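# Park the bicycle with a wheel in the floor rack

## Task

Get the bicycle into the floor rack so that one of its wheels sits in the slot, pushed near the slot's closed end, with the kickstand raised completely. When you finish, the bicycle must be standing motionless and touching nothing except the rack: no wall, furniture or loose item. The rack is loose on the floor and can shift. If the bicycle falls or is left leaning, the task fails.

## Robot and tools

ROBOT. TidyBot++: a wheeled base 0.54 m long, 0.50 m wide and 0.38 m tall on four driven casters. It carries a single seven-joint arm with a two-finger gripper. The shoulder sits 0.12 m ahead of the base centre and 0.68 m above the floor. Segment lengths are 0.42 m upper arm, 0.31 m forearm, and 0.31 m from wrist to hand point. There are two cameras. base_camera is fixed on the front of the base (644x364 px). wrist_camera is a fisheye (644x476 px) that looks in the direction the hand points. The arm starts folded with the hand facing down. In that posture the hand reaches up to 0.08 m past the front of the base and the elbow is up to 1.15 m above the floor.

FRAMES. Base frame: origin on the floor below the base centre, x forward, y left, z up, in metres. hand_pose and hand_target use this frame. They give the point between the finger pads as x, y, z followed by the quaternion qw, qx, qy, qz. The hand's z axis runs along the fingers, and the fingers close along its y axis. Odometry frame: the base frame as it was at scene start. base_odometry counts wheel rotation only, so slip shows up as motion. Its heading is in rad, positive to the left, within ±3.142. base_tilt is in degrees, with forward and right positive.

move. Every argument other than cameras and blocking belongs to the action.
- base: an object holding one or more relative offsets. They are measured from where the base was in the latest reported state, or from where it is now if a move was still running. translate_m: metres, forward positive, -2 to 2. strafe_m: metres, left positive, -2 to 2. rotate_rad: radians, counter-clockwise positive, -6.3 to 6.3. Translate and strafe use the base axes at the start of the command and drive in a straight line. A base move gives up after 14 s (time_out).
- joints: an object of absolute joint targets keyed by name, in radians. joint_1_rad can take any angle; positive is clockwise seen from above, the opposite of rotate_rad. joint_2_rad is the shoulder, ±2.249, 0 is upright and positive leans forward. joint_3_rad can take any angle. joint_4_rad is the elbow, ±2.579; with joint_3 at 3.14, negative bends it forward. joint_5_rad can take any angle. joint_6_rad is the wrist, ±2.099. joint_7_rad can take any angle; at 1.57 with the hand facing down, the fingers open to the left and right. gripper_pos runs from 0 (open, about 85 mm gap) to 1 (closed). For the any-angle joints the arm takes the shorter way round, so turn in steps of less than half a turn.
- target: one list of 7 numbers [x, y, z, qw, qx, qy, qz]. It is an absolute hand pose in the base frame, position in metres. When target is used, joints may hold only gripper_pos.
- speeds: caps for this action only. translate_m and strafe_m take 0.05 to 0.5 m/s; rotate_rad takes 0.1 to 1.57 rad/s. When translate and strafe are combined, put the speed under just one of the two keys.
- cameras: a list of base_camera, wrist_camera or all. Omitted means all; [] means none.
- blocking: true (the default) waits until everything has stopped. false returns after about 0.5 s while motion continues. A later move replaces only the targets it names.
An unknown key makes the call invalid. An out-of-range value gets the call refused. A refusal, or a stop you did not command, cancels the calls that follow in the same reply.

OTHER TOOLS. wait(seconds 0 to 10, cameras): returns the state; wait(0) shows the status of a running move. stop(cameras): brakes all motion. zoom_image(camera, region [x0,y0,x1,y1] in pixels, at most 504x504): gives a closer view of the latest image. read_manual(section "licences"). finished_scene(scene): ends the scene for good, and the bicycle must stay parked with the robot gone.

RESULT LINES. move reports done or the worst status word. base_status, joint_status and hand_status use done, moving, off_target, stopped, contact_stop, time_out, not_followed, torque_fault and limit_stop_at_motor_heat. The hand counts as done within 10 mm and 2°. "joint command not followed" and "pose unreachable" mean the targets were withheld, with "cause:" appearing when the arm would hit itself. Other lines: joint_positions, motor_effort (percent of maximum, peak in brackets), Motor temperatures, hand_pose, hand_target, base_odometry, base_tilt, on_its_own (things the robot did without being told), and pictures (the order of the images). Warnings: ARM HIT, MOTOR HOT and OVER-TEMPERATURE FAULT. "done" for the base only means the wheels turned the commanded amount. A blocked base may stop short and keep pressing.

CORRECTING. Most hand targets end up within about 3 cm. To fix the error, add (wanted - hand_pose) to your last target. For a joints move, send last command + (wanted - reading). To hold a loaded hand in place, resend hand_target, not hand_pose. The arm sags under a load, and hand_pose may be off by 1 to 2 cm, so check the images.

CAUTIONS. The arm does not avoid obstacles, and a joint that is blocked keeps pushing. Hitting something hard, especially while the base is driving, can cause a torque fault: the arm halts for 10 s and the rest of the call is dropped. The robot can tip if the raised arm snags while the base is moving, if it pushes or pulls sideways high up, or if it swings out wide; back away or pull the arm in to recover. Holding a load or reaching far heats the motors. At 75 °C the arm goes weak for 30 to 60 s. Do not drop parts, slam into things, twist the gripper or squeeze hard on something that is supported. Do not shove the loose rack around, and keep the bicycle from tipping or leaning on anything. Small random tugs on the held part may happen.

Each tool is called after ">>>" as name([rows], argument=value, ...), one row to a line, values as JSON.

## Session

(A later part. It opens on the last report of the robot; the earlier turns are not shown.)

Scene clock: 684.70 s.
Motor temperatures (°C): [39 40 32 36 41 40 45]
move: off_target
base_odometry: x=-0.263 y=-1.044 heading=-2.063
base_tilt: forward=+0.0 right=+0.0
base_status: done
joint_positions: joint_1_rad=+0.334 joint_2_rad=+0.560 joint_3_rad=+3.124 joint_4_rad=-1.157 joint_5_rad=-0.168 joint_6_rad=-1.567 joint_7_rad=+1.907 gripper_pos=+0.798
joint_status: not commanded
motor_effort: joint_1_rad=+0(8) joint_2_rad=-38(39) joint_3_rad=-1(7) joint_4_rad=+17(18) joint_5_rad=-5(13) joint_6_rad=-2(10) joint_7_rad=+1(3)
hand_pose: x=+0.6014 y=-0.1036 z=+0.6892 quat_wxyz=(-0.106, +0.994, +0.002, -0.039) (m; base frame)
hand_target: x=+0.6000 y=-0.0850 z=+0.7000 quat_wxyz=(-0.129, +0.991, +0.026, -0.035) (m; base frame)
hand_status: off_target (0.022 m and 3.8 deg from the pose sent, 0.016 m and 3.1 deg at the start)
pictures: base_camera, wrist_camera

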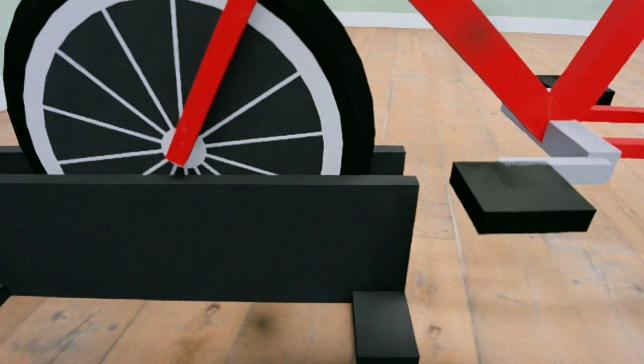

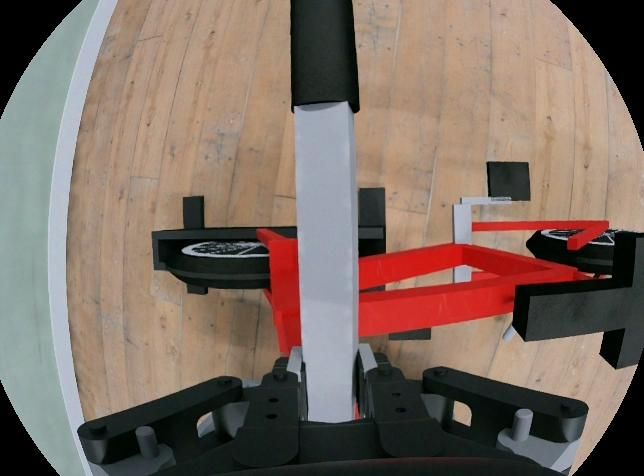

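>>> move(base={"strafe_m": 0.03}, speeds={"strafe_m": 0.1}, target=[0.60,-0.085,0.70,-0.129,0.991,0.026,-0.035])

>>> zoom_image(camera="wrist_camera", region=[80, 180, 330, 330])

Scene clock: 691.00 s.
Motor temperatures (°C): [39 40 32 36 41 40 45]
move: off_target
base_odometry: x=-0.237 y=-1.058 heading=-2.062
base_tilt: forward=-0.1 right=+0.0
base_status: done
joint_positions: joint_1_rad=+0.354 joint_2_rad=+0.561 joint_3_rad=+3.131 joint_4_rad=-1.155 joint_5_rad=-0.164 joint_6_rad=-1.567 joint_7_rad=+1.907 gripper_pos=+0.798
joint_status: not commanded
motor_effort: joint_1_rad=-3(8) joint_2_rad=-36(38) joint_3_rad=-3(6) joint_4_rad=+13(17) joint_5_rad=-8(12) joint_6_rad=-6(9) joint_7_rad=-2(3)
hand_pose: x=+0.5992 y=-0.1171 z=+0.6890 quat_wxyz=(-0.103, +0.994, -0.010, -0.038) (m; base frame)
hand_target: x=+0.6000 y=-0.0850 z=+0.7000 quat_wxyz=(-0.129, +0.991, +0.026, -0.035) (m; base frame)
hand_status: off_target (0.034 m and 5.1 deg from the pose sent, 0.022 m and 3.8 deg at the start)
pictures: base_camera, wrist_camera

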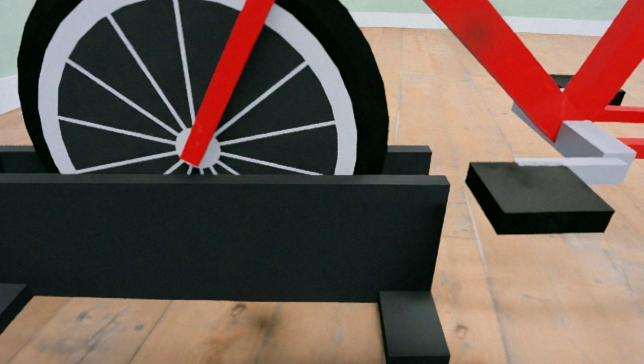

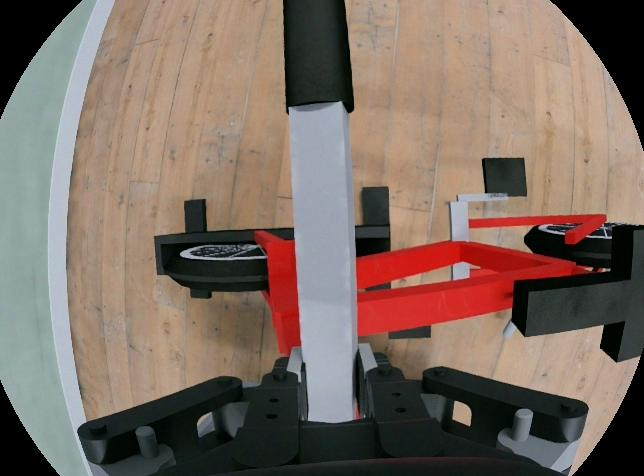

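Scaled by 2.016.

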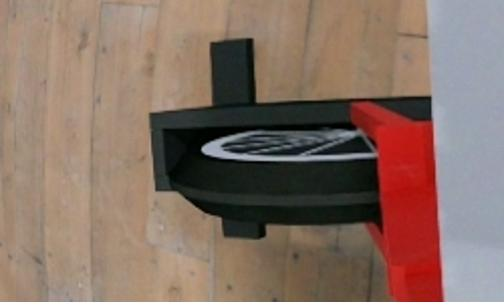

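>>> move(base={"strafe_m": -0.012}, speeds={"strafe_m": 0.05}, target=[0.625,-0.095,0.70,-0.129,0.991,0.01,-0.035])

Scene clock: 698.47 s.
Motor temperatures (°C): [39 40 32 36 41 40 45]
move: off_target
base_odometry: x=-0.247 y=-1.052 heading=-2.062
base_tilt: forward=-0.1 right=+0.0
base_status: done
joint_positions: joint_1_rad=+0.340 joint_2_rad=+0.613 joint_3_rad=+3.119 joint_4_rad=-1.064 joint_5_rad=-0.164 joint_6_rad=-1.594 joint_7_rad=+1.907 gripper_pos=+0.798
joint_status: not commanded
motor_effort: joint_1_rad=+0(4) joint_2_rad=-37(38) joint_3_rad=+0(3) joint_4_rad=+16(18) joint_5_rad=-5(8) joint_6_rad=+1(7) joint_7_rad=+1(2)
hand_pose: x=+0.6238 y=-0.1133 z=+0.6891 quat_wxyz=(-0.104, +0.994, +0.004, -0.032) (m; base frame)
hand_target: x=+0.6250 y=-0.0950 z=+0.7000 quat_wxyz=(-0.129, +0.991, +0.010, -0.035) (m; base frame)
hand_status: off_target (0.021 m and 2.9 deg from the pose sent, 0.036 m and 3.8 deg at the start)
pictures: base_camera, wrist_camera

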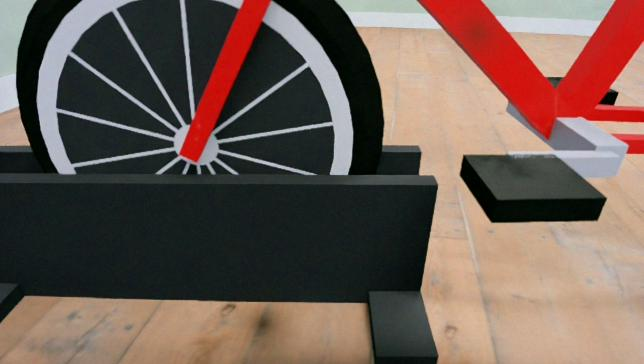

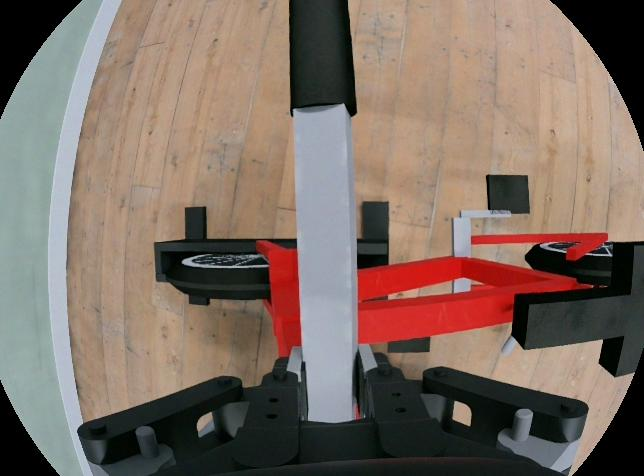

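>>> move(target=[0.64,-0.095,0.70,-0.129,0.991,0.01,-0.035])

>>> zoom_image(camera="base_camera", region=[0, 80, 480, 364])

Scene clock: 711.63 s.
Motor temperatures (°C): [38 40 32 36 41 40 45]
move: off_target
base_odometry: x=-0.247 y=-1.052 heading=-2.062
base_tilt: forward=+0.0 right=+0.0
base_status: not commanded
joint_positions: joint_1_rad=+0.338 joint_2_rad=+0.650 joint_3_rad=+3.116 joint_4_rad=-1.001 joint_5_rad=-0.164 joint_6_rad=-1.630 joint_7_rad=+1.907 gripper_pos=+0.798
joint_status: not commanded
motor_effort: joint_1_rad=+0(2) joint_2_rad=-38(38) joint_3_rad=+0(1) joint_4_rad=+17(18) joint_5_rad=-4(5) joint_6_rad=+3(4) joint_7_rad=+3(4)
hand_pose: x=+0.6341 y=-0.1141 z=+0.6888 quat_wxyz=(-0.107, +0.994, +0.009, -0.036) (m; base frame)
hand_target: x=+0.6400 y=-0.0950 z=+0.7000 quat_wxyz=(-0.129, +0.991, +0.010, -0.035) (m; base frame)
hand_status: off_target (0.023 m and 2.5 deg from the pose sent, 0.027 m and 2.9 deg at the start)
pictures: base_camera, wrist_camera

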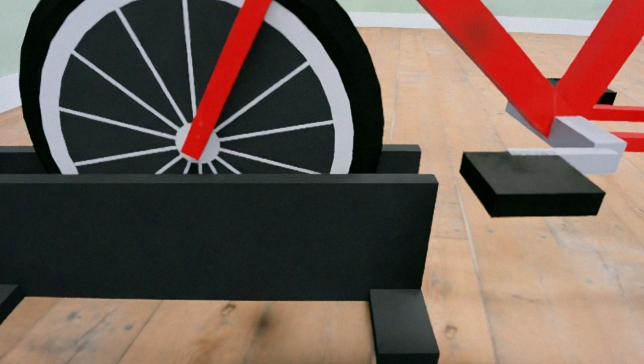

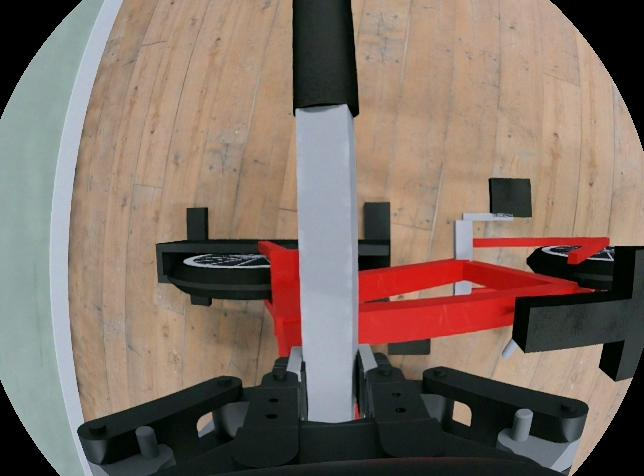

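Scaled by 1.050.

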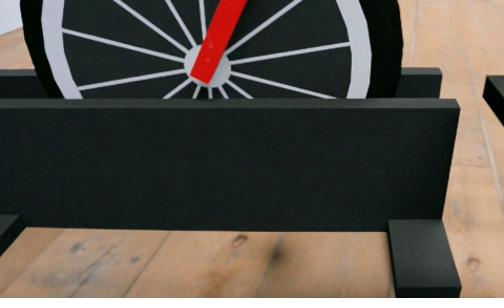

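>>> move(joints={"gripper_pos": 0.65})

>>> wait(seconds=1.5)

Scene clock: 715.67 s.
Motor temperatures (°C): [38 40 32 36 41 40 45]
move: done
base_odometry: x=-0.247 y=-1.052 heading=-2.062
base_tilt: forward=+0.0 right=+0.1
base_status: not commanded
joint_positions: joint_1_rad=+0.337 joint_2_rad=+0.652 joint_3_rad=+3.112 joint_4_rad=-0.981 joint_5_rad=-0.164 joint_6_rad=-1.630 joint_7_rad=+1.907 gripper_pos=+0.650
joint_status: all done
motor_effort: joint_1_rad=-1(1) joint_2_rad=-37(39) joint_3_rad=+0(1) joint_4_rad=+14(18) joint_5_rad=-1(4) joint_6_rad=-1(4) joint_7_rad=+0(3)
hand_pose: x=+0.6406 y=-0.1149 z=+0.6934 quat_wxyz=(-0.105, +0.994, +0.011, -0.028) (m; base frame)
hand_target: x=+0.6400 y=-0.0950 z=+0.7000 quat_wxyz=(-0.129, +0.991, +0.010, -0.035) (m; base frame)
hand_status: not commanded
pictures: base_camera, wrist_camera

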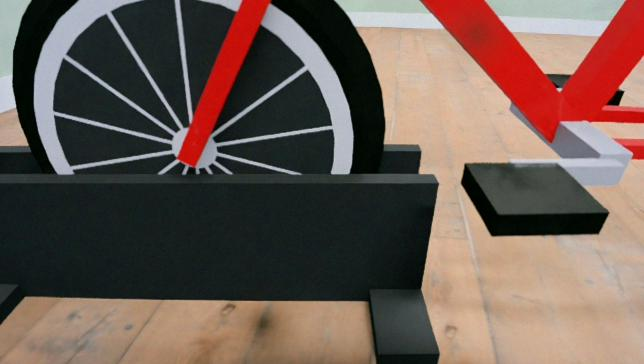

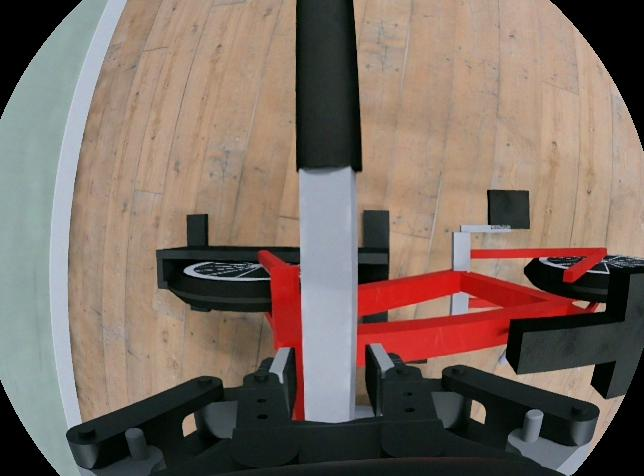

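Scene clock: 717.17 s.
Motor temperatures (°C): [38 40 32 36 41 40 45]
base_odometry: x=-0.247 y=-1.052 heading=-2.062
base_tilt: forward=-0.1 right=+0.1
base_status: not commanded
joint_positions: joint_1_rad=+0.337 joint_2_rad=+0.652 joint_3_rad=+3.112 joint_4_rad=-0.981 joint_5_rad=-0.164 joint_6_rad=-1.630 joint_7_rad=+1.907 gripper_pos=+0.650
joint_status: all done
motor_effort: joint_1_rad=-1(1) joint_2_rad=-37(39) joint_3_rad=+0(1) joint_4_rad=+14(18) joint_5_rad=-2(4) joint_6_rad=-1(4) joint_7_rad=+0(3)
hand_pose: x=+0.6406 y=-0.1149 z=+0.6934 quat_wxyz=(-0.105, +0.994, +0.011, -0.028) (m; base frame)
hand_target: x=+0.6400 y=-0.0950 z=+0.7000 quat_wxyz=(-0.129, +0.991, +0.010, -0.035) (m; base frame)
hand_status: not commanded
wait: 1.50 s; at rest by 0.27 s
pictures: base_camera, wrist_camera

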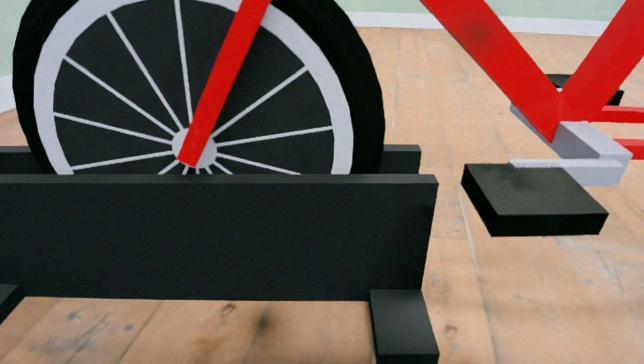

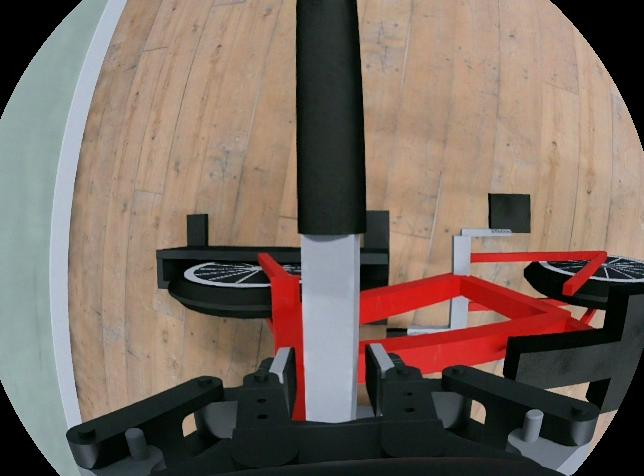

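>>> wait(seconds=0.3)

Scene clock: 721.03 s.
Motor temperatures (°C): [38 40 32 36 41 40 45]
base_odometry: x=-0.247 y=-1.052 heading=-2.062
base_tilt: forward=-0.1 right=+0.0
base_status: not commanded
joint_positions: joint_1_rad=+0.337 joint_2_rad=+0.652 joint_3_rad=+3.112 joint_4_rad=-0.981 joint_5_rad=-0.164 joint_6_rad=-1.630 joint_7_rad=+1.907 gripper_pos=+0.650
joint_status: all done
motor_effort: joint_1_rad=-1(1) joint_2_rad=-37(39) joint_3_rad=+0(1) joint_4_rad=+14(18) joint_5_rad=-2(4) joint_6_rad=-1(4) joint_7_rad=+0(3)
hand_pose: x=+0.6406 y=-0.1149 z=+0.6934 quat_wxyz=(-0.105, +0.994, +0.011, -0.028) (m; base frame)
hand_target: x=+0.6400 y=-0.0950 z=+0.7000 quat_wxyz=(-0.129, +0.991, +0.010, -0.035) (m; base frame)
hand_status: not commanded
wait: 0.30 s; at rest from the start
pictures: base_camera, wrist_camera

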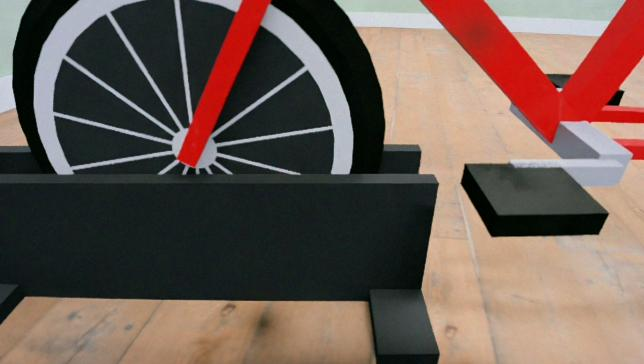

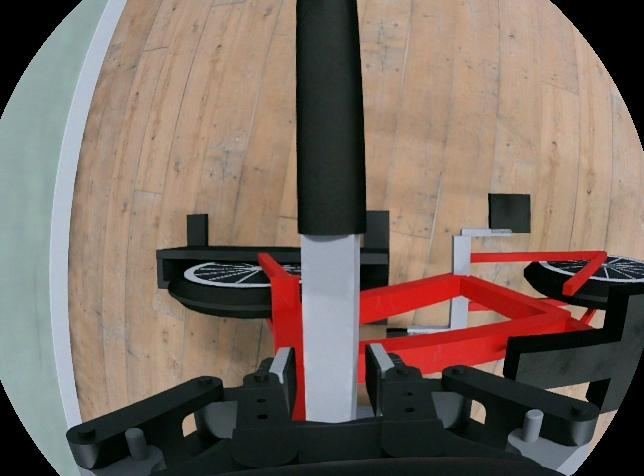

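>>> move(joints={"gripper_pos": 0.3}, cameras=["wrist_camera"])

>>> wait(seconds=1.0, cameras=["wrist_camera"])

Scene clock: 733.20 s.
Motor temperatures (°C): [38 40 32 36 40 40 45]
move: done
base_odometry: x=-0.247 y=-1.052 heading=-2.062
base_tilt: forward=+0.0 right=+0.0
base_status: not commanded
joint_positions: joint_1_rad=+0.337 joint_2_rad=+0.652 joint_3_rad=+3.112 joint_4_rad=-0.981 joint_5_rad=-0.164 joint_6_rad=-1.630 joint_7_rad=+1.907 gripper_pos=+0.300
joint_status: all done
motor_effort: joint_1_rad=-1(1) joint_2_rad=-37(37) joint_3_rad=+0(1) joint_4_rad=+15(15) joint_5_rad=-1(2) joint_6_rad=-1(2) joint_7_rad=+0(0)
hand_pose: x=+0.6406 y=-0.1149 z=+0.6934 quat_wxyz=(-0.105, +0.994, +0.011, -0.028) (m; base frame)
hand_target: x=+0.6400 y=-0.0950 z=+0.7000 quat_wxyz=(-0.129, +0.991, +0.010, -0.035) (m; base frame)
hand_status: not commanded
pictures: wrist_camera

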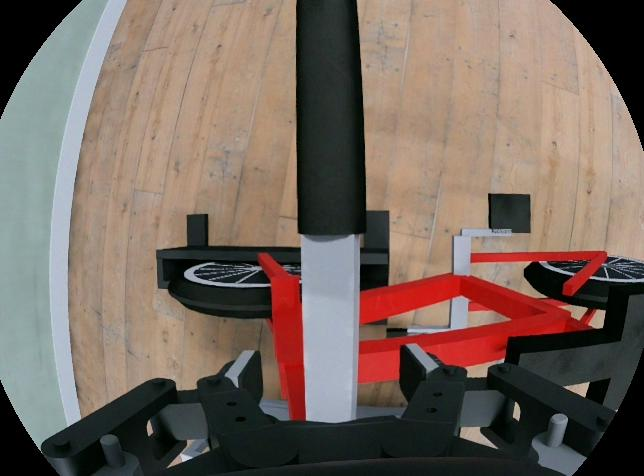

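Scene clock: 734.20 s.
Motor temperatures (°C): [38 40 32 36 40 40 45]
base_odometry: x=-0.247 y=-1.052 heading=-2.062
base_tilt: forward=-0.1 right=+0.1
base_status: not commanded
joint_positions: joint_1_rad=+0.337 joint_2_rad=+0.652 joint_3_rad=+3.112 joint_4_rad=-0.981 joint_5_rad=-0.164 joint_6_rad=-1.630 joint_7_rad=+1.907 gripper_pos=+0.300
joint_status: all done
motor_effort: joint_1_rad=-1(1) joint_2_rad=-37(37) joint_3_rad=+0(1) joint_4_rad=+14(15) joint_5_rad=-2(2) joint_6_rad=-1(2) joint_7_rad=+0(0)
hand_pose: x=+0.6406 y=-0.1149 z=+0.6934 quat_wxyz=(-0.105, +0.994, +0.011, -0.028) (m; base frame)
hand_target: x=+0.6400 y=-0.0950 z=+0.7000 quat_wxyz=(-0.129, +0.991, +0.010, -0.035) (m; base frame)
hand_status: not commanded
wait: 1.00 s; at rest by 0.27 s
pictures: wrist_camera

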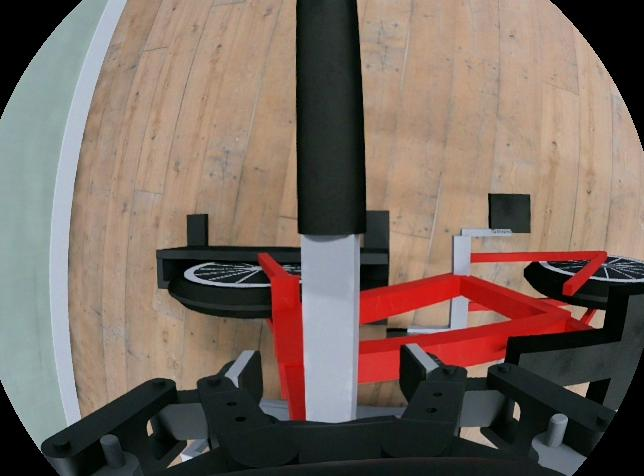

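>>> move(target=[0.60,-0.10,0.82,-0.129,0.991,0.01,-0.035])

Scene clock: 738.03 s.
Motor temperatures (°C): [38 40 32 36 40 40 45]
move: off_target
base_odometry: x=-0.247 y=-1.052 heading=-2.062
base_tilt: forward=+0.0 right=+0.1
base_status: not commanded
joint_positions: joint_1_rad=+0.350 joint_2_rad=+0.598 joint_3_rad=+3.112 joint_4_rad=-0.721 joint_5_rad=-0.164 joint_6_rad=-1.921 joint_7_rad=+1.907 gripper_pos=+0.300
joint_status: not commanded
motor_effort: joint_1_rad=-1(1) joint_2_rad=-35(39) joint_3_rad=+1(1) joint_4_rad=+14(16) joint_5_rad=-1(2) joint_6_rad=+0(2) joint_7_rad=+0(0)
hand_pose: x=+0.6167 y=-0.1186 z=+0.8030 quat_wxyz=(-0.098, +0.995, +0.030, -0.018) (m; base frame)
hand_target: x=+0.6000 y=-0.1000 z=+0.8200 quat_wxyz=(-0.129, +0.991, +0.010, -0.035) (m; base frame)
hand_status: off_target (0.030 m and 4.7 deg from the pose sent, 0.134 m and 2.9 deg at the start)
pictures: base_camera, wrist_camera

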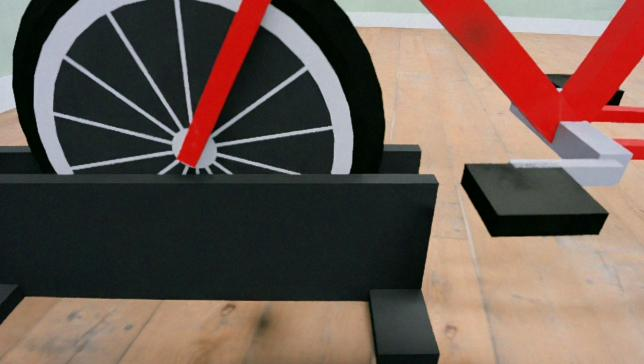

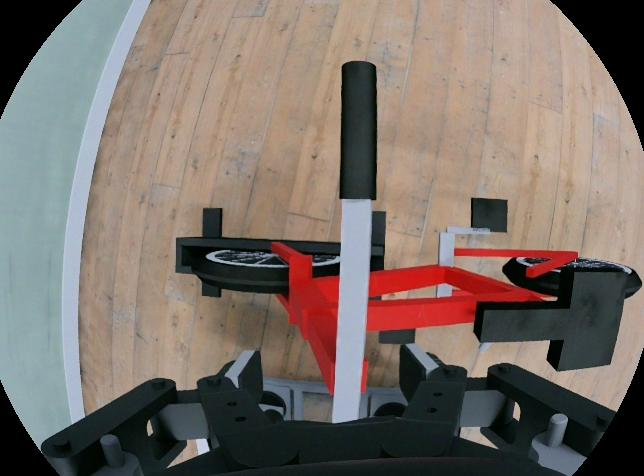

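>>> move(base={"translate_m": -0.3})

>>> move(joints={"joint_1_rad":0,"joint_2_rad":-0.35,"joint_3_rad":3.14,"joint_4_rad":-2.3,"joint_5_rad":0,"joint_6_rad":-0.3,"joint_7_rad":1.57})

Scene clock: 753.60 s.
Motor temperatures (°C): [38 40 32 36 40 40 45]
move: done
base_odometry: x=-0.105 y=-0.788 heading=-2.063
base_tilt: forward=-0.1 right=+0.0
base_status: done
joint_positions: joint_1_rad=+0.356 joint_2_rad=+0.592 joint_3_rad=+3.112 joint_4_rad=-0.721 joint_5_rad=-0.164 joint_6_rad=-1.931 joint_7_rad=+1.907 gripper_pos=+0.300
joint_status: not commanded
motor_effort: joint_1_rad=-1(2) joint_2_rad=-35(39) joint_3_rad=-1(1) joint_4_rad=+13(15) joint_5_rad=-1(2) joint_6_rad=-1(3) joint_7_rad=+0(0)
hand_pose: x=+0.6123 y=-0.1204 z=+0.8067 quat_wxyz=(-0.098, +0.995, +0.027, -0.019) (m; base frame)
hand_target: x=+0.6000 y=-0.1000 z=+0.8200 quat_wxyz=(-0.129, +0.991, +0.010, -0.035) (m; base frame)
hand_status: not commanded
pictures: base_camera, wrist_camera

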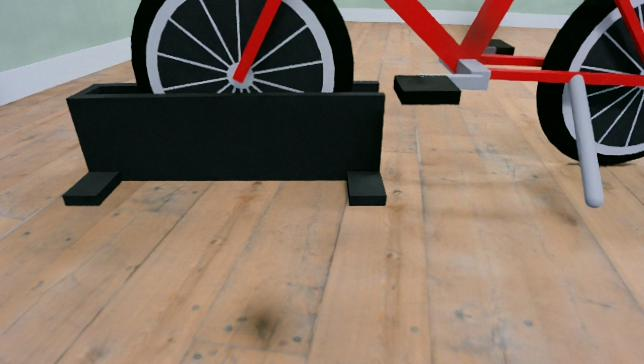

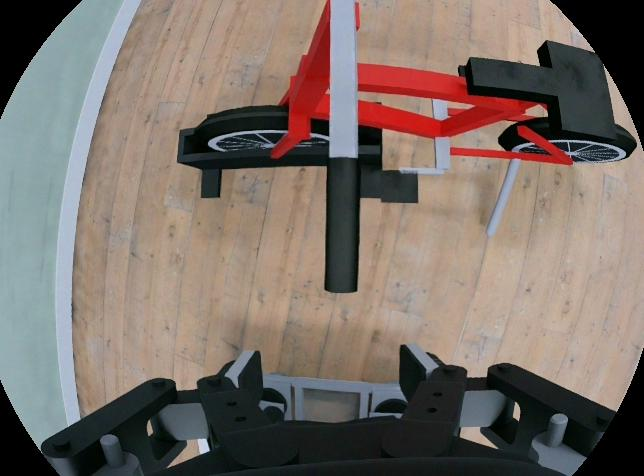

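Scene clock: 756.77 s.
Motor temperatures (°C): [38 40 32 36 40 40 45]
move: done
base_odometry: x=-0.105 y=-0.788 heading=-2.063
base_tilt: forward=+0.0 right=+0.0
base_status: not commanded
joint_positions: joint_1_rad=+0.012 joint_2_rad=-0.331 joint_3_rad=+3.121 joint_4_rad=-2.272 joint_5_rad=-0.067 joint_6_rad=-0.379 joint_7_rad=+1.648 gripper_pos=+0.300
joint_status: all done
motor_effort: joint_1_rad=-1(2) joint_2_rad=-6(36) joint_3_rad=+2(3) joint_4_rad=+17(19) joint_5_rad=+0(2) joint_6_rad=+7(8) joint_7_rad=+0(1)
hand_pose: x=+0.5031 y=+0.0126 z=+0.7543 quat_wxyz=(-0.007, +0.916, +0.017, +0.400) (m; base frame)
hand_target: x=+0.5089 y=+0.0020 z=+0.7651 quat_wxyz=(+0.000, +0.902, +0.000, +0.431) (m; base frame)
hand_status: not commanded
pictures: base_camera, wrist_camera

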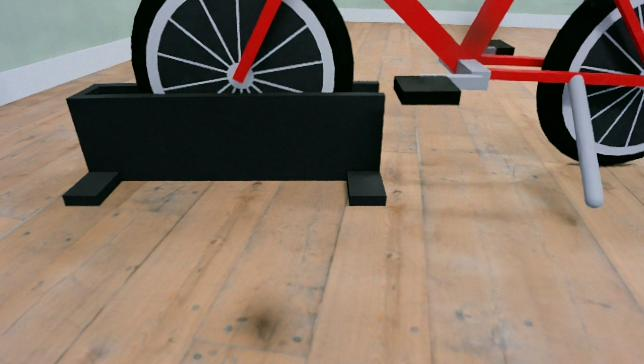

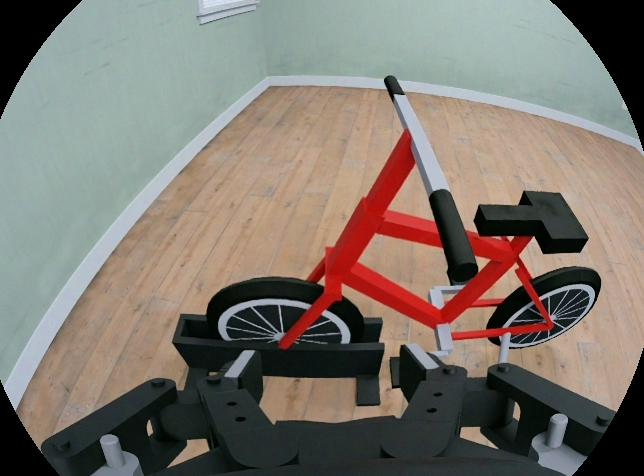

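>>> move(base={"strafe_m": -1.28})

Scene clock: 766.37 s.
Motor temperatures (°C): [38 40 32 36 40 40 45]
move: done
base_odometry: x=-1.234 y=-0.183 heading=-2.063
base_tilt: forward=-0.1 right=+0.0
base_status: done
joint_positions: joint_1_rad=+0.009 joint_2_rad=-0.332 joint_3_rad=+3.128 joint_4_rad=-2.272 joint_5_rad=-0.064 joint_6_rad=-0.376 joint_7_rad=+1.647 gripper_pos=+0.300
joint_status: not commanded
motor_effort: joint_1_rad=-1(2) joint_2_rad=-6(7) joint_3_rad=+2(4) joint_4_rad=+17(18) joint_5_rad=+0(1) joint_6_rad=+7(8) joint_7_rad=+0(0)
hand_pose: x=+0.5038 y=+0.0104 z=+0.7554 quat_wxyz=(-0.006, +0.916, +0.015, +0.402) (m; base frame)
hand_target: x=+0.5089 y=+0.0020 z=+0.7651 quat_wxyz=(+0.000, +0.902, +0.000, +0.431) (m; base frame)
hand_status: not commanded
pictures: base_camera, wrist_camera

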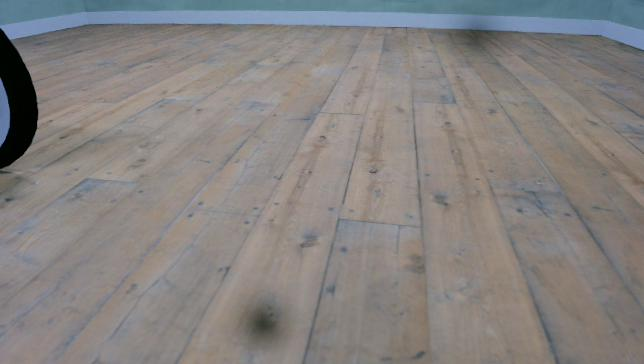

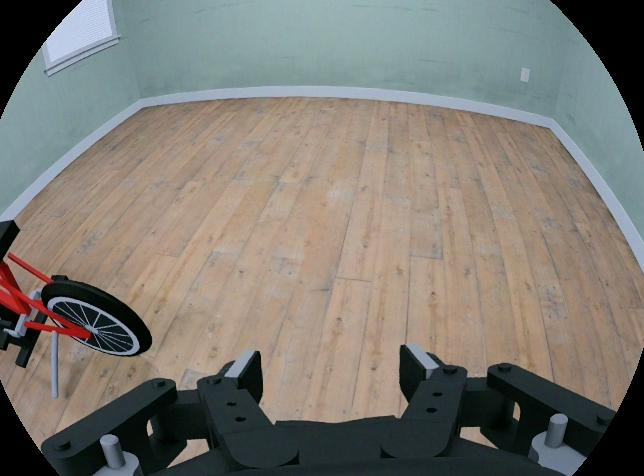

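>>> move(base={"rotate_rad": 1.659}, cameras=[])

>>> move(base={"strafe_m": -0.9, "translate_m": -0.2})

Scene clock: 773.17 s.
Motor temperatures (°C): [38 40 32 36 40 40 45]
move: done
base_odometry: x=-1.234 y=-0.183 heading=-0.404
base_tilt: forward=+0.0 right=+0.0
base_status: done
joint_positions: joint_1_rad=+0.004 joint_2_rad=-0.333 joint_3_rad=+3.130 joint_4_rad=-2.272 joint_5_rad=-0.064 joint_6_rad=-0.372 joint_7_rad=+1.647 gripper_pos=+0.300
joint_status: not commanded
motor_effort: joint_1_rad=-1(2) joint_2_rad=-6(7) joint_3_rad=+1(4) joint_4_rad=+17(18) joint_5_rad=+0(1) joint_6_rad=+6(8) joint_7_rad=+0(0)
hand_pose: x=+0.5045 y=+0.0114 z=+0.7563 quat_wxyz=(-0.007, +0.915, +0.016, +0.404) (m; base frame)
hand_target: x=+0.5089 y=+0.0020 z=+0.7651 quat_wxyz=(+0.000, +0.902, +0.000, +0.431) (m; base frame)
hand_status: not commanded
pictures: none
No camera images: "cameras" was empty.

Scene clock: 776.03 s.
Motor temperatures (°C): [38 40 32 36 40 40 45]
move: done
base_odometry: x=-1.772 y=-0.932 heading=-0.404
base_tilt: forward=+0.0 right=+0.0
base_status: done
joint_positions: joint_1_rad=+0.004 joint_2_rad=-0.333 joint_3_rad=+3.132 joint_4_rad=-2.272 joint_5_rad=-0.063 joint_6_rad=-0.372 joint_7_rad=+1.647 gripper_pos=+0.300
joint_status: not commanded
motor_effort: joint_1_rad=-1(2) joint_2_rad=-6(7) joint_3_rad=+2(4) joint_4_rad=+18(19) joint_5_rad=+0(1) joint_6_rad=+6(8) joint_7_rad=+0(0)
hand_pose: x=+0.5044 y=+0.0108 z=+0.7564 quat_wxyz=(-0.007, +0.915, +0.016, +0.404) (m; base frame)
hand_target: x=+0.5089 y=+0.0020 z=+0.7651 quat_wxyz=(+0.000, +0.902, +0.000, +0.431) (m; base frame)
hand_status: not commanded
pictures: base_camera, wrist_camera

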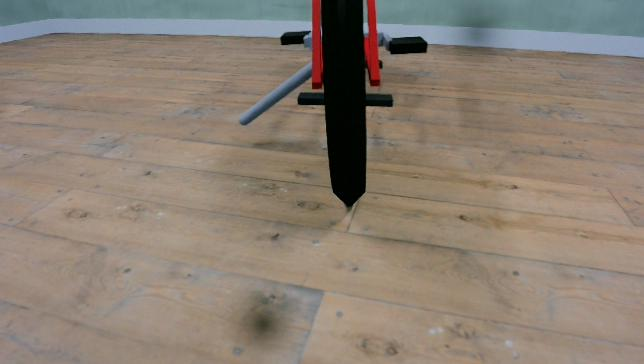

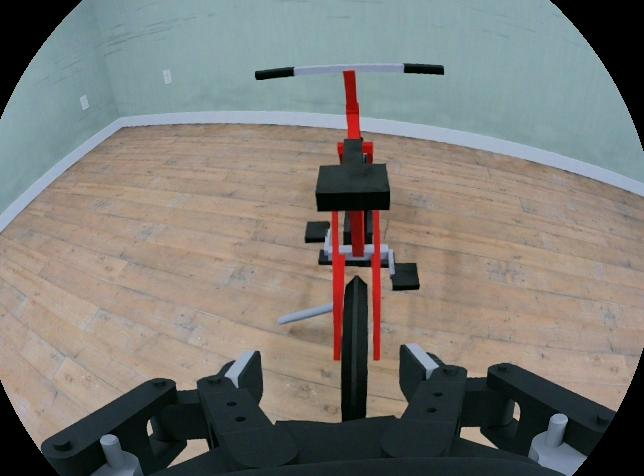

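>>> zoom_image(camera="base_camera", region=[200, 0, 480, 220])

Scaled by 1.800.

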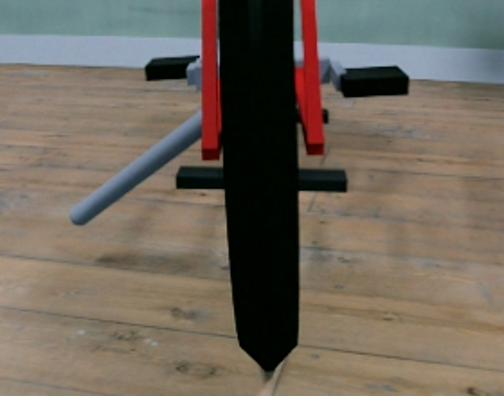

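>>> move(base={"rotate_rad": -0.045}, cameras=[])

>>> move(base={"strafe_m": 0.18, "translate_m": 0.15}, joints={"gripper_pos": 1.0})

Scene clock: 794.17 s.
Motor temperatures (°C): [38 39 32 36 40 40 45]
move: done
base_odometry: x=-1.772 y=-0.932 heading=-0.448
base_tilt: forward=+0.0 right=+0.0
base_status: done
joint_positions: joint_1_rad=+0.004 joint_2_rad=-0.333 joint_3_rad=+3.134 joint_4_rad=-2.272 joint_5_rad=-0.063 joint_6_rad=-0.372 joint_7_rad=+1.647 gripper_pos=+0.300
joint_status: not commanded
motor_effort: joint_1_rad=-1(2) joint_2_rad=-6(7) joint_3_rad=+2(3) joint_4_rad=+17(18) joint_5_rad=+0(0) joint_6_rad=+7(8) joint_7_rad=+0(0)
hand_pose: x=+0.5045 y=+0.0100 z=+0.7564 quat_wxyz=(-0.006, +0.915, +0.015, +0.404) (m; base frame)
hand_target: x=+0.5089 y=+0.0020 z=+0.7651 quat_wxyz=(+0.000, +0.902, +0.000, +0.431) (m; base frame)
hand_status: not commanded
pictures: none
No camera images: "cameras" was empty.

Scene clock: 795.87 s.
Motor temperatures (°C): [38 39 32 36 40 40 45]
move: done
base_odometry: x=-1.559 y=-0.835 heading=-0.449
base_tilt: forward=+0.0 right=+0.0
base_status: done
joint_positions: joint_1_rad=+0.004 joint_2_rad=-0.337 joint_3_rad=+3.134 joint_4_rad=-2.273 joint_5_rad=-0.062 joint_6_rad=-0.372 joint_7_rad=+1.647 gripper_pos=+0.999
joint_status: all done
motor_effort: joint_1_rad=+0(2) joint_2_rad=-6(8) joint_3_rad=+2(3) joint_4_rad=+18(19) joint_5_rad=+0(1) joint_6_rad=+7(9) joint_7_rad=+0(0)
hand_pose: x=+0.5039 y=+0.0100 z=+0.7576 quat_wxyz=(-0.006, +0.914, +0.015, +0.405) (m; base frame)
hand_target: x=+0.5089 y=+0.0020 z=+0.7651 quat_wxyz=(+0.000, +0.902, +0.000, +0.431) (m; base frame)
hand_status: not commanded
pictures: base_camera, wrist_camera

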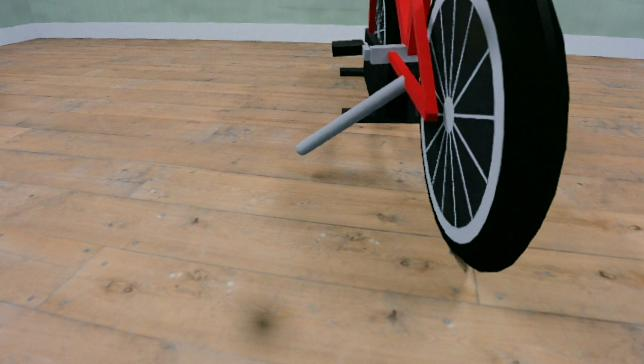

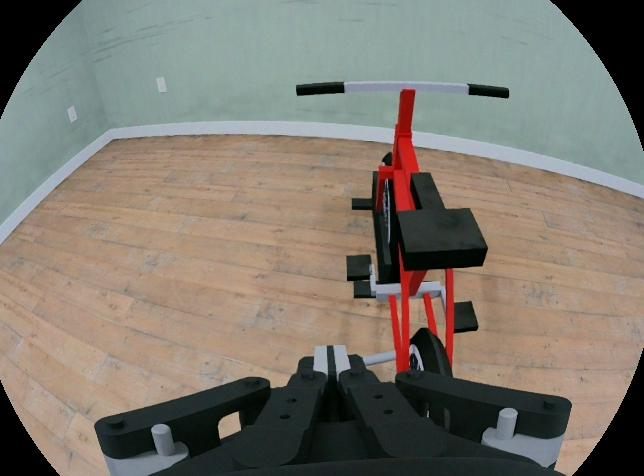

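>>> move(base={"translate_m": 0.13}, speeds={"translate_m": 0.2})

Scene clock: 805.23 s.
Motor temperatures (°C): [38 39 32 36 40 40 45]
move: done
base_odometry: x=-1.441 y=-0.892 heading=-0.449
base_tilt: forward=-0.1 right=+0.0
base_status: done
joint_positions: joint_1_rad=+0.004 joint_2_rad=-0.342 joint_3_rad=+3.134 joint_4_rad=-2.275 joint_5_rad=-0.062 joint_6_rad=-0.371 joint_7_rad=+1.647 gripper_pos=+0.999
joint_status: not commanded
motor_effort: joint_1_rad=+0(1) joint_2_rad=-6(8) joint_3_rad=+2(3) joint_4_rad=+18(19) joint_5_rad=+0(1) joint_6_rad=+7(8) joint_7_rad=+0(0)
hand_pose: x=+0.5032 y=+0.0100 z=+0.7587 quat_wxyz=(-0.006, +0.913, +0.015, +0.407) (m; base frame)
hand_target: x=+0.5089 y=+0.0020 z=+0.7651 quat_wxyz=(+0.000, +0.902, +0.000, +0.431) (m; base frame)
hand_status: not commanded
pictures: base_camera, wrist_camera

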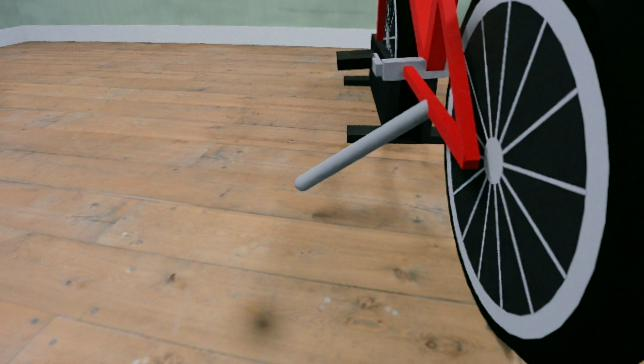

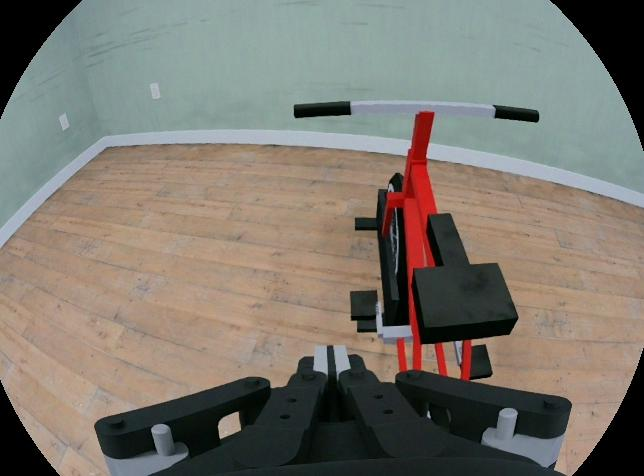

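>>> move(target=[0.74,0.04,0.3,0.1736,0.985,0,0])

Scene clock: 811.07 s.
Motor temperatures (°C): [38 39 32 36 40 40 45]
move: off_target
base_odometry: x=-1.441 y=-0.892 heading=-0.449
base_tilt: forward=+0.0 right=-0.1
base_status: not commanded
joint_positions: joint_1_rad=-0.314 joint_2_rad=+1.283 joint_3_rad=+3.349 joint_4_rad=-1.048 joint_5_rad=+0.083 joint_6_rad=-0.859 joint_7_rad=+1.303 gripper_pos=+0.999
joint_status: not commanded
motor_effort: joint_1_rad=-1(1) joint_2_rad=-46(48) joint_3_rad=+5(6) joint_4_rad=+9(19) joint_5_rad=+2(2) joint_6_rad=-1(8) joint_7_rad=+0(0)
hand_pose: x=+0.7436 y=+0.0615 z=+0.2871 quat_wxyz=(+0.131, +0.991, +0.019, +0.010) (m; base frame)
hand_target: x=+0.7400 y=+0.0400 z=+0.3000 quat_wxyz=(+0.174, +0.985, +0.000, +0.000) (m; base frame)
hand_status: off_target (0.025 m and 5.5 deg from the pose sent, 0.517 m and 52.1 deg at the start)
pictures: base_camera, wrist_camera

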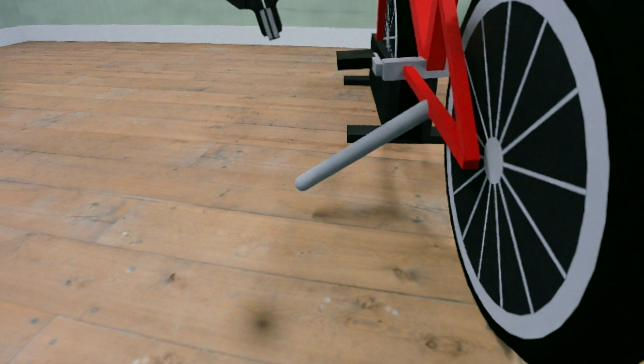

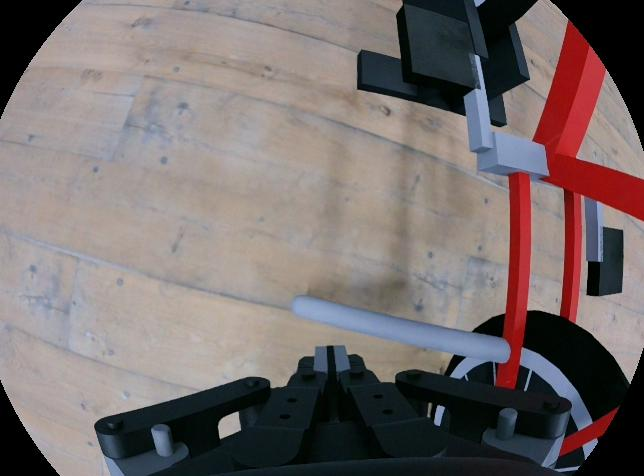

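>>> move(target=[0.79,0.0,0.2,0.1736,0.985,0,0], cameras=[])

>>> move(target=[0.785,-0.04,0.11,0.1736,0.985,0,0])

Scene clock: 817.17 s.
Motor temperatures (°C): [38 39 32 36 40 40 45]
move: off_target
base_odometry: x=-1.441 y=-0.892 heading=-0.449
base_tilt: forward=+0.0 right=+0.0
base_status: not commanded
joint_positions: joint_1_rad=-0.219 joint_2_rad=+1.597 joint_3_rad=+3.350 joint_4_rad=-0.610 joint_5_rad=+0.083 joint_6_rad=-0.965 joint_7_rad=+1.303 gripper_pos=+0.999
joint_status: not commanded
motor_effort: joint_1_rad=-1(2) joint_2_rad=-48(51) joint_3_rad=+4(6) joint_4_rad=+11(13) joint_5_rad=+2(3) joint_6_rad=+0(1) joint_7_rad=+0(0)
hand_pose: x=+0.7946 y=+0.0258 z=+0.1859 quat_wxyz=(+0.138, +0.990, +0.001, +0.016) (m; base frame)
hand_target: x=+0.7900 y=+0.0000 z=+0.2000 quat_wxyz=(+0.174, +0.985, +0.000, +0.000) (m; base frame)
hand_status: off_target (0.030 m and 4.5 deg from the pose sent, 0.116 m and 5.5 deg at the start)
pictures: none
No camera images: "cameras" was empty.

Scene clock: 818.80 s.
Motor temperatures (°C): [38 39 32 36 40 40 45]
move: off_target
base_odometry: x=-1.441 y=-0.892 heading=-0.449
base_tilt: forward=+0.0 right=+0.0
base_status: not commanded
joint_positions: joint_1_rad=-0.138 joint_2_rad=+1.832 joint_3_rad=+3.364 joint_4_rad=-0.361 joint_5_rad=+0.083 joint_6_rad=-0.975 joint_7_rad=+1.303 gripper_pos=+0.999
joint_status: not commanded
motor_effort: joint_1_rad=-1(3) joint_2_rad=-47(51) joint_3_rad=+3(5) joint_4_rad=+12(13) joint_5_rad=+2(3) joint_6_rad=+0(2) joint_7_rad=+0(0)
hand_pose: x=+0.7852 y=-0.0195 z=+0.0907 quat_wxyz=(+0.141, +0.990, -0.013, +0.014) (m; base frame)
hand_target: x=+0.7850 y=-0.0400 z=+0.1100 quat_wxyz=(+0.174, +0.985, +0.000, +0.000) (m; base frame)
hand_status: off_target (0.028 m and 4.3 deg from the pose sent, 0.101 m and 4.5 deg at the start)
pictures: base_camera, wrist_camera

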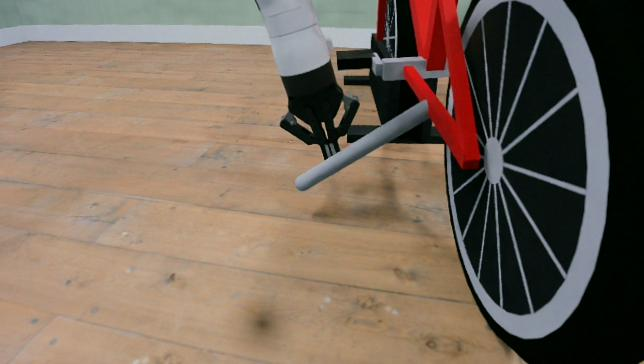

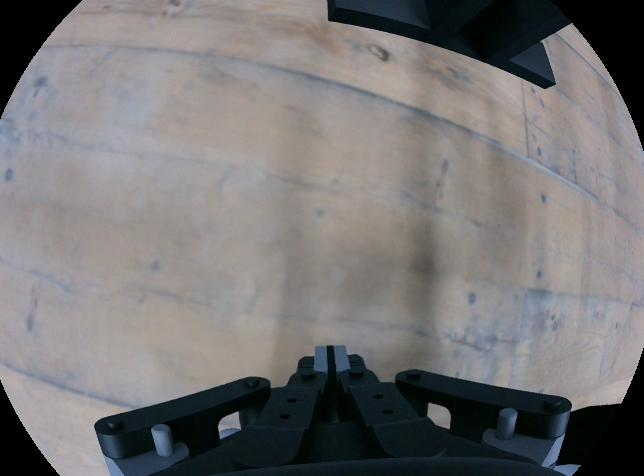

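>>> move(target=[0.77,-0.07,0.095,0.1736,0.985,0,0], cameras=[])

>>> move(target=[0.71,-0.075,0.095,0.1736,0.985,0,0])

Scene clock: 823.47 s.
Motor temperatures (°C): [38 39 32 36 40 40 45]
move: off_target
base_odometry: x=-1.441 y=-0.892 heading=-0.449
base_tilt: forward=+0.1 right=+0.0
base_status: not commanded
joint_positions: joint_1_rad=-0.114 joint_2_rad=+1.817 joint_3_rad=+3.368 joint_4_rad=-0.451 joint_5_rad=+0.083 joint_6_rad=-0.969 joint_7_rad=+1.303 gripper_pos=+0.999
joint_status: not commanded
motor_effort: joint_1_rad=-1(2) joint_2_rad=-46(48) joint_3_rad=+4(4) joint_4_rad=+10(12) joint_5_rad=+2(3) joint_6_rad=-1(3) joint_7_rad=+0(0)
hand_pose: x=+0.7518 y=-0.0479 z=+0.0811 quat_wxyz=(+0.150, +0.988, -0.029, -0.021) (m; base frame)
hand_target: x=+0.7700 y=-0.0700 z=+0.0950 quat_wxyz=(+0.174, +0.985, +0.000, +0.000) (m; base frame)
hand_status: off_target (0.032 m and 4.9 deg from the pose sent, 0.053 m and 4.3 deg at the start)
pictures: none
No camera images: "cameras" was empty.

Scene clock: 825.10 s.
Motor temperatures (°C): [38 39 32 36 40 40 45]
move: off_target
base_odometry: x=-1.441 y=-0.892 heading=-0.449
base_tilt: forward=-0.1 right=+0.0
base_status: not commanded
joint_positions: joint_1_rad=-0.157 joint_2_rad=+1.642 joint_3_rad=+3.402 joint_4_rad=-0.858 joint_5_rad=+0.083 joint_6_rad=-0.657 joint_7_rad=+1.303 gripper_pos=+0.999
joint_status: not commanded
motor_effort: joint_1_rad=+0(1) joint_2_rad=-38(47) joint_3_rad=+4(5) joint_4_rad=+2(11) joint_5_rad=+1(2) joint_6_rad=-6(7) joint_7_rad=+0(0)
hand_pose: x=+0.7412 y=-0.0586 z=+0.1085 quat_wxyz=(+0.153, +0.988, -0.014, +0.022) (m; base frame)
hand_target: x=+0.7100 y=-0.0750 z=+0.0950 quat_wxyz=(+0.174, +0.985, +0.000, +0.000) (m; base frame)
hand_status: off_target (0.038 m and 3.8 deg from the pose sent, 0.052 m and 4.9 deg at the start)
pictures: base_camera, wrist_camera

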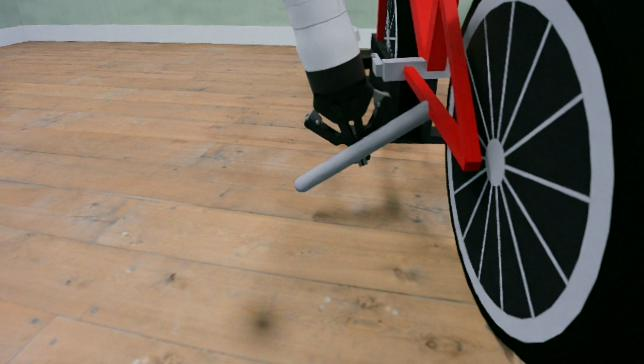

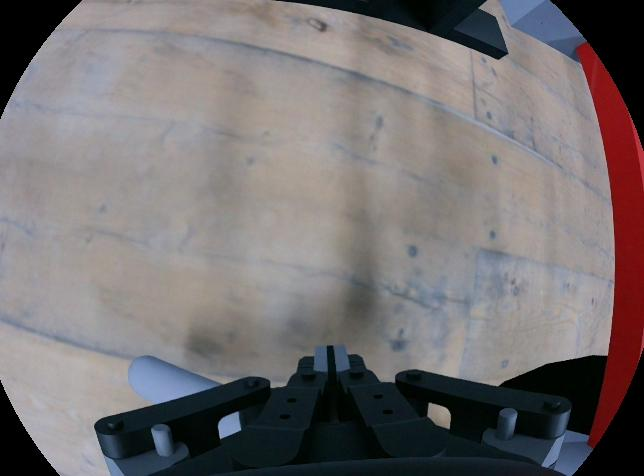

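>>> move(target=[0.66,-0.06,0.085,0.1736,0.985,0,0])

Scene clock: 828.23 s.
Motor temperatures (°C): [38 39 32 36 40 40 45]
move: off_target
base_odometry: x=-1.441 y=-0.892 heading=-0.449
base_tilt: forward=+0.0 right=+0.0
base_status: not commanded
joint_positions: joint_1_rad=-0.231 joint_2_rad=+1.595 joint_3_rad=+3.448 joint_4_rad=-1.076 joint_5_rad=+0.083 joint_6_rad=-0.497 joint_7_rad=+1.303 gripper_pos=+0.999
joint_status: not commanded
motor_effort: joint_1_rad=-1(2) joint_2_rad=-33(38) joint_3_rad=+4(5) joint_4_rad=-2(2) joint_5_rad=+0(1) joint_6_rad=-6(9) joint_7_rad=+0(0)
hand_pose: x=+0.7033 y=-0.0563 z=+0.1078 quat_wxyz=(+0.171, +0.985, +0.020, +0.024) (m; base frame)
hand_target: x=+0.6600 y=-0.0600 z=+0.0850 quat_wxyz=(+0.174, +0.985, +0.000, +0.000) (m; base frame)
hand_status: off_target (0.049 m and 3.6 deg from the pose sent, 0.085 m and 3.8 deg at the start)
pictures: base_camera, wrist_camera

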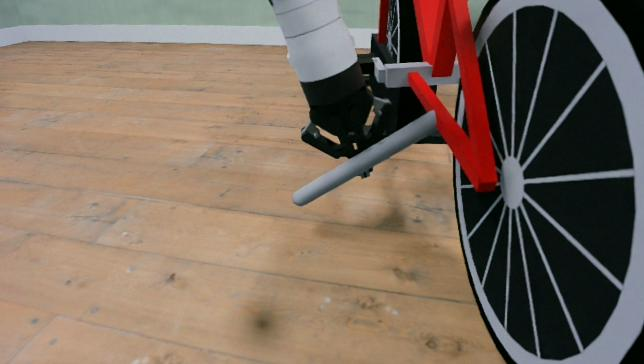

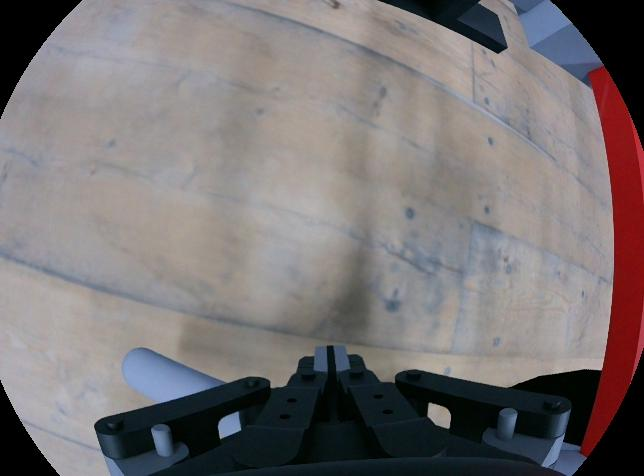

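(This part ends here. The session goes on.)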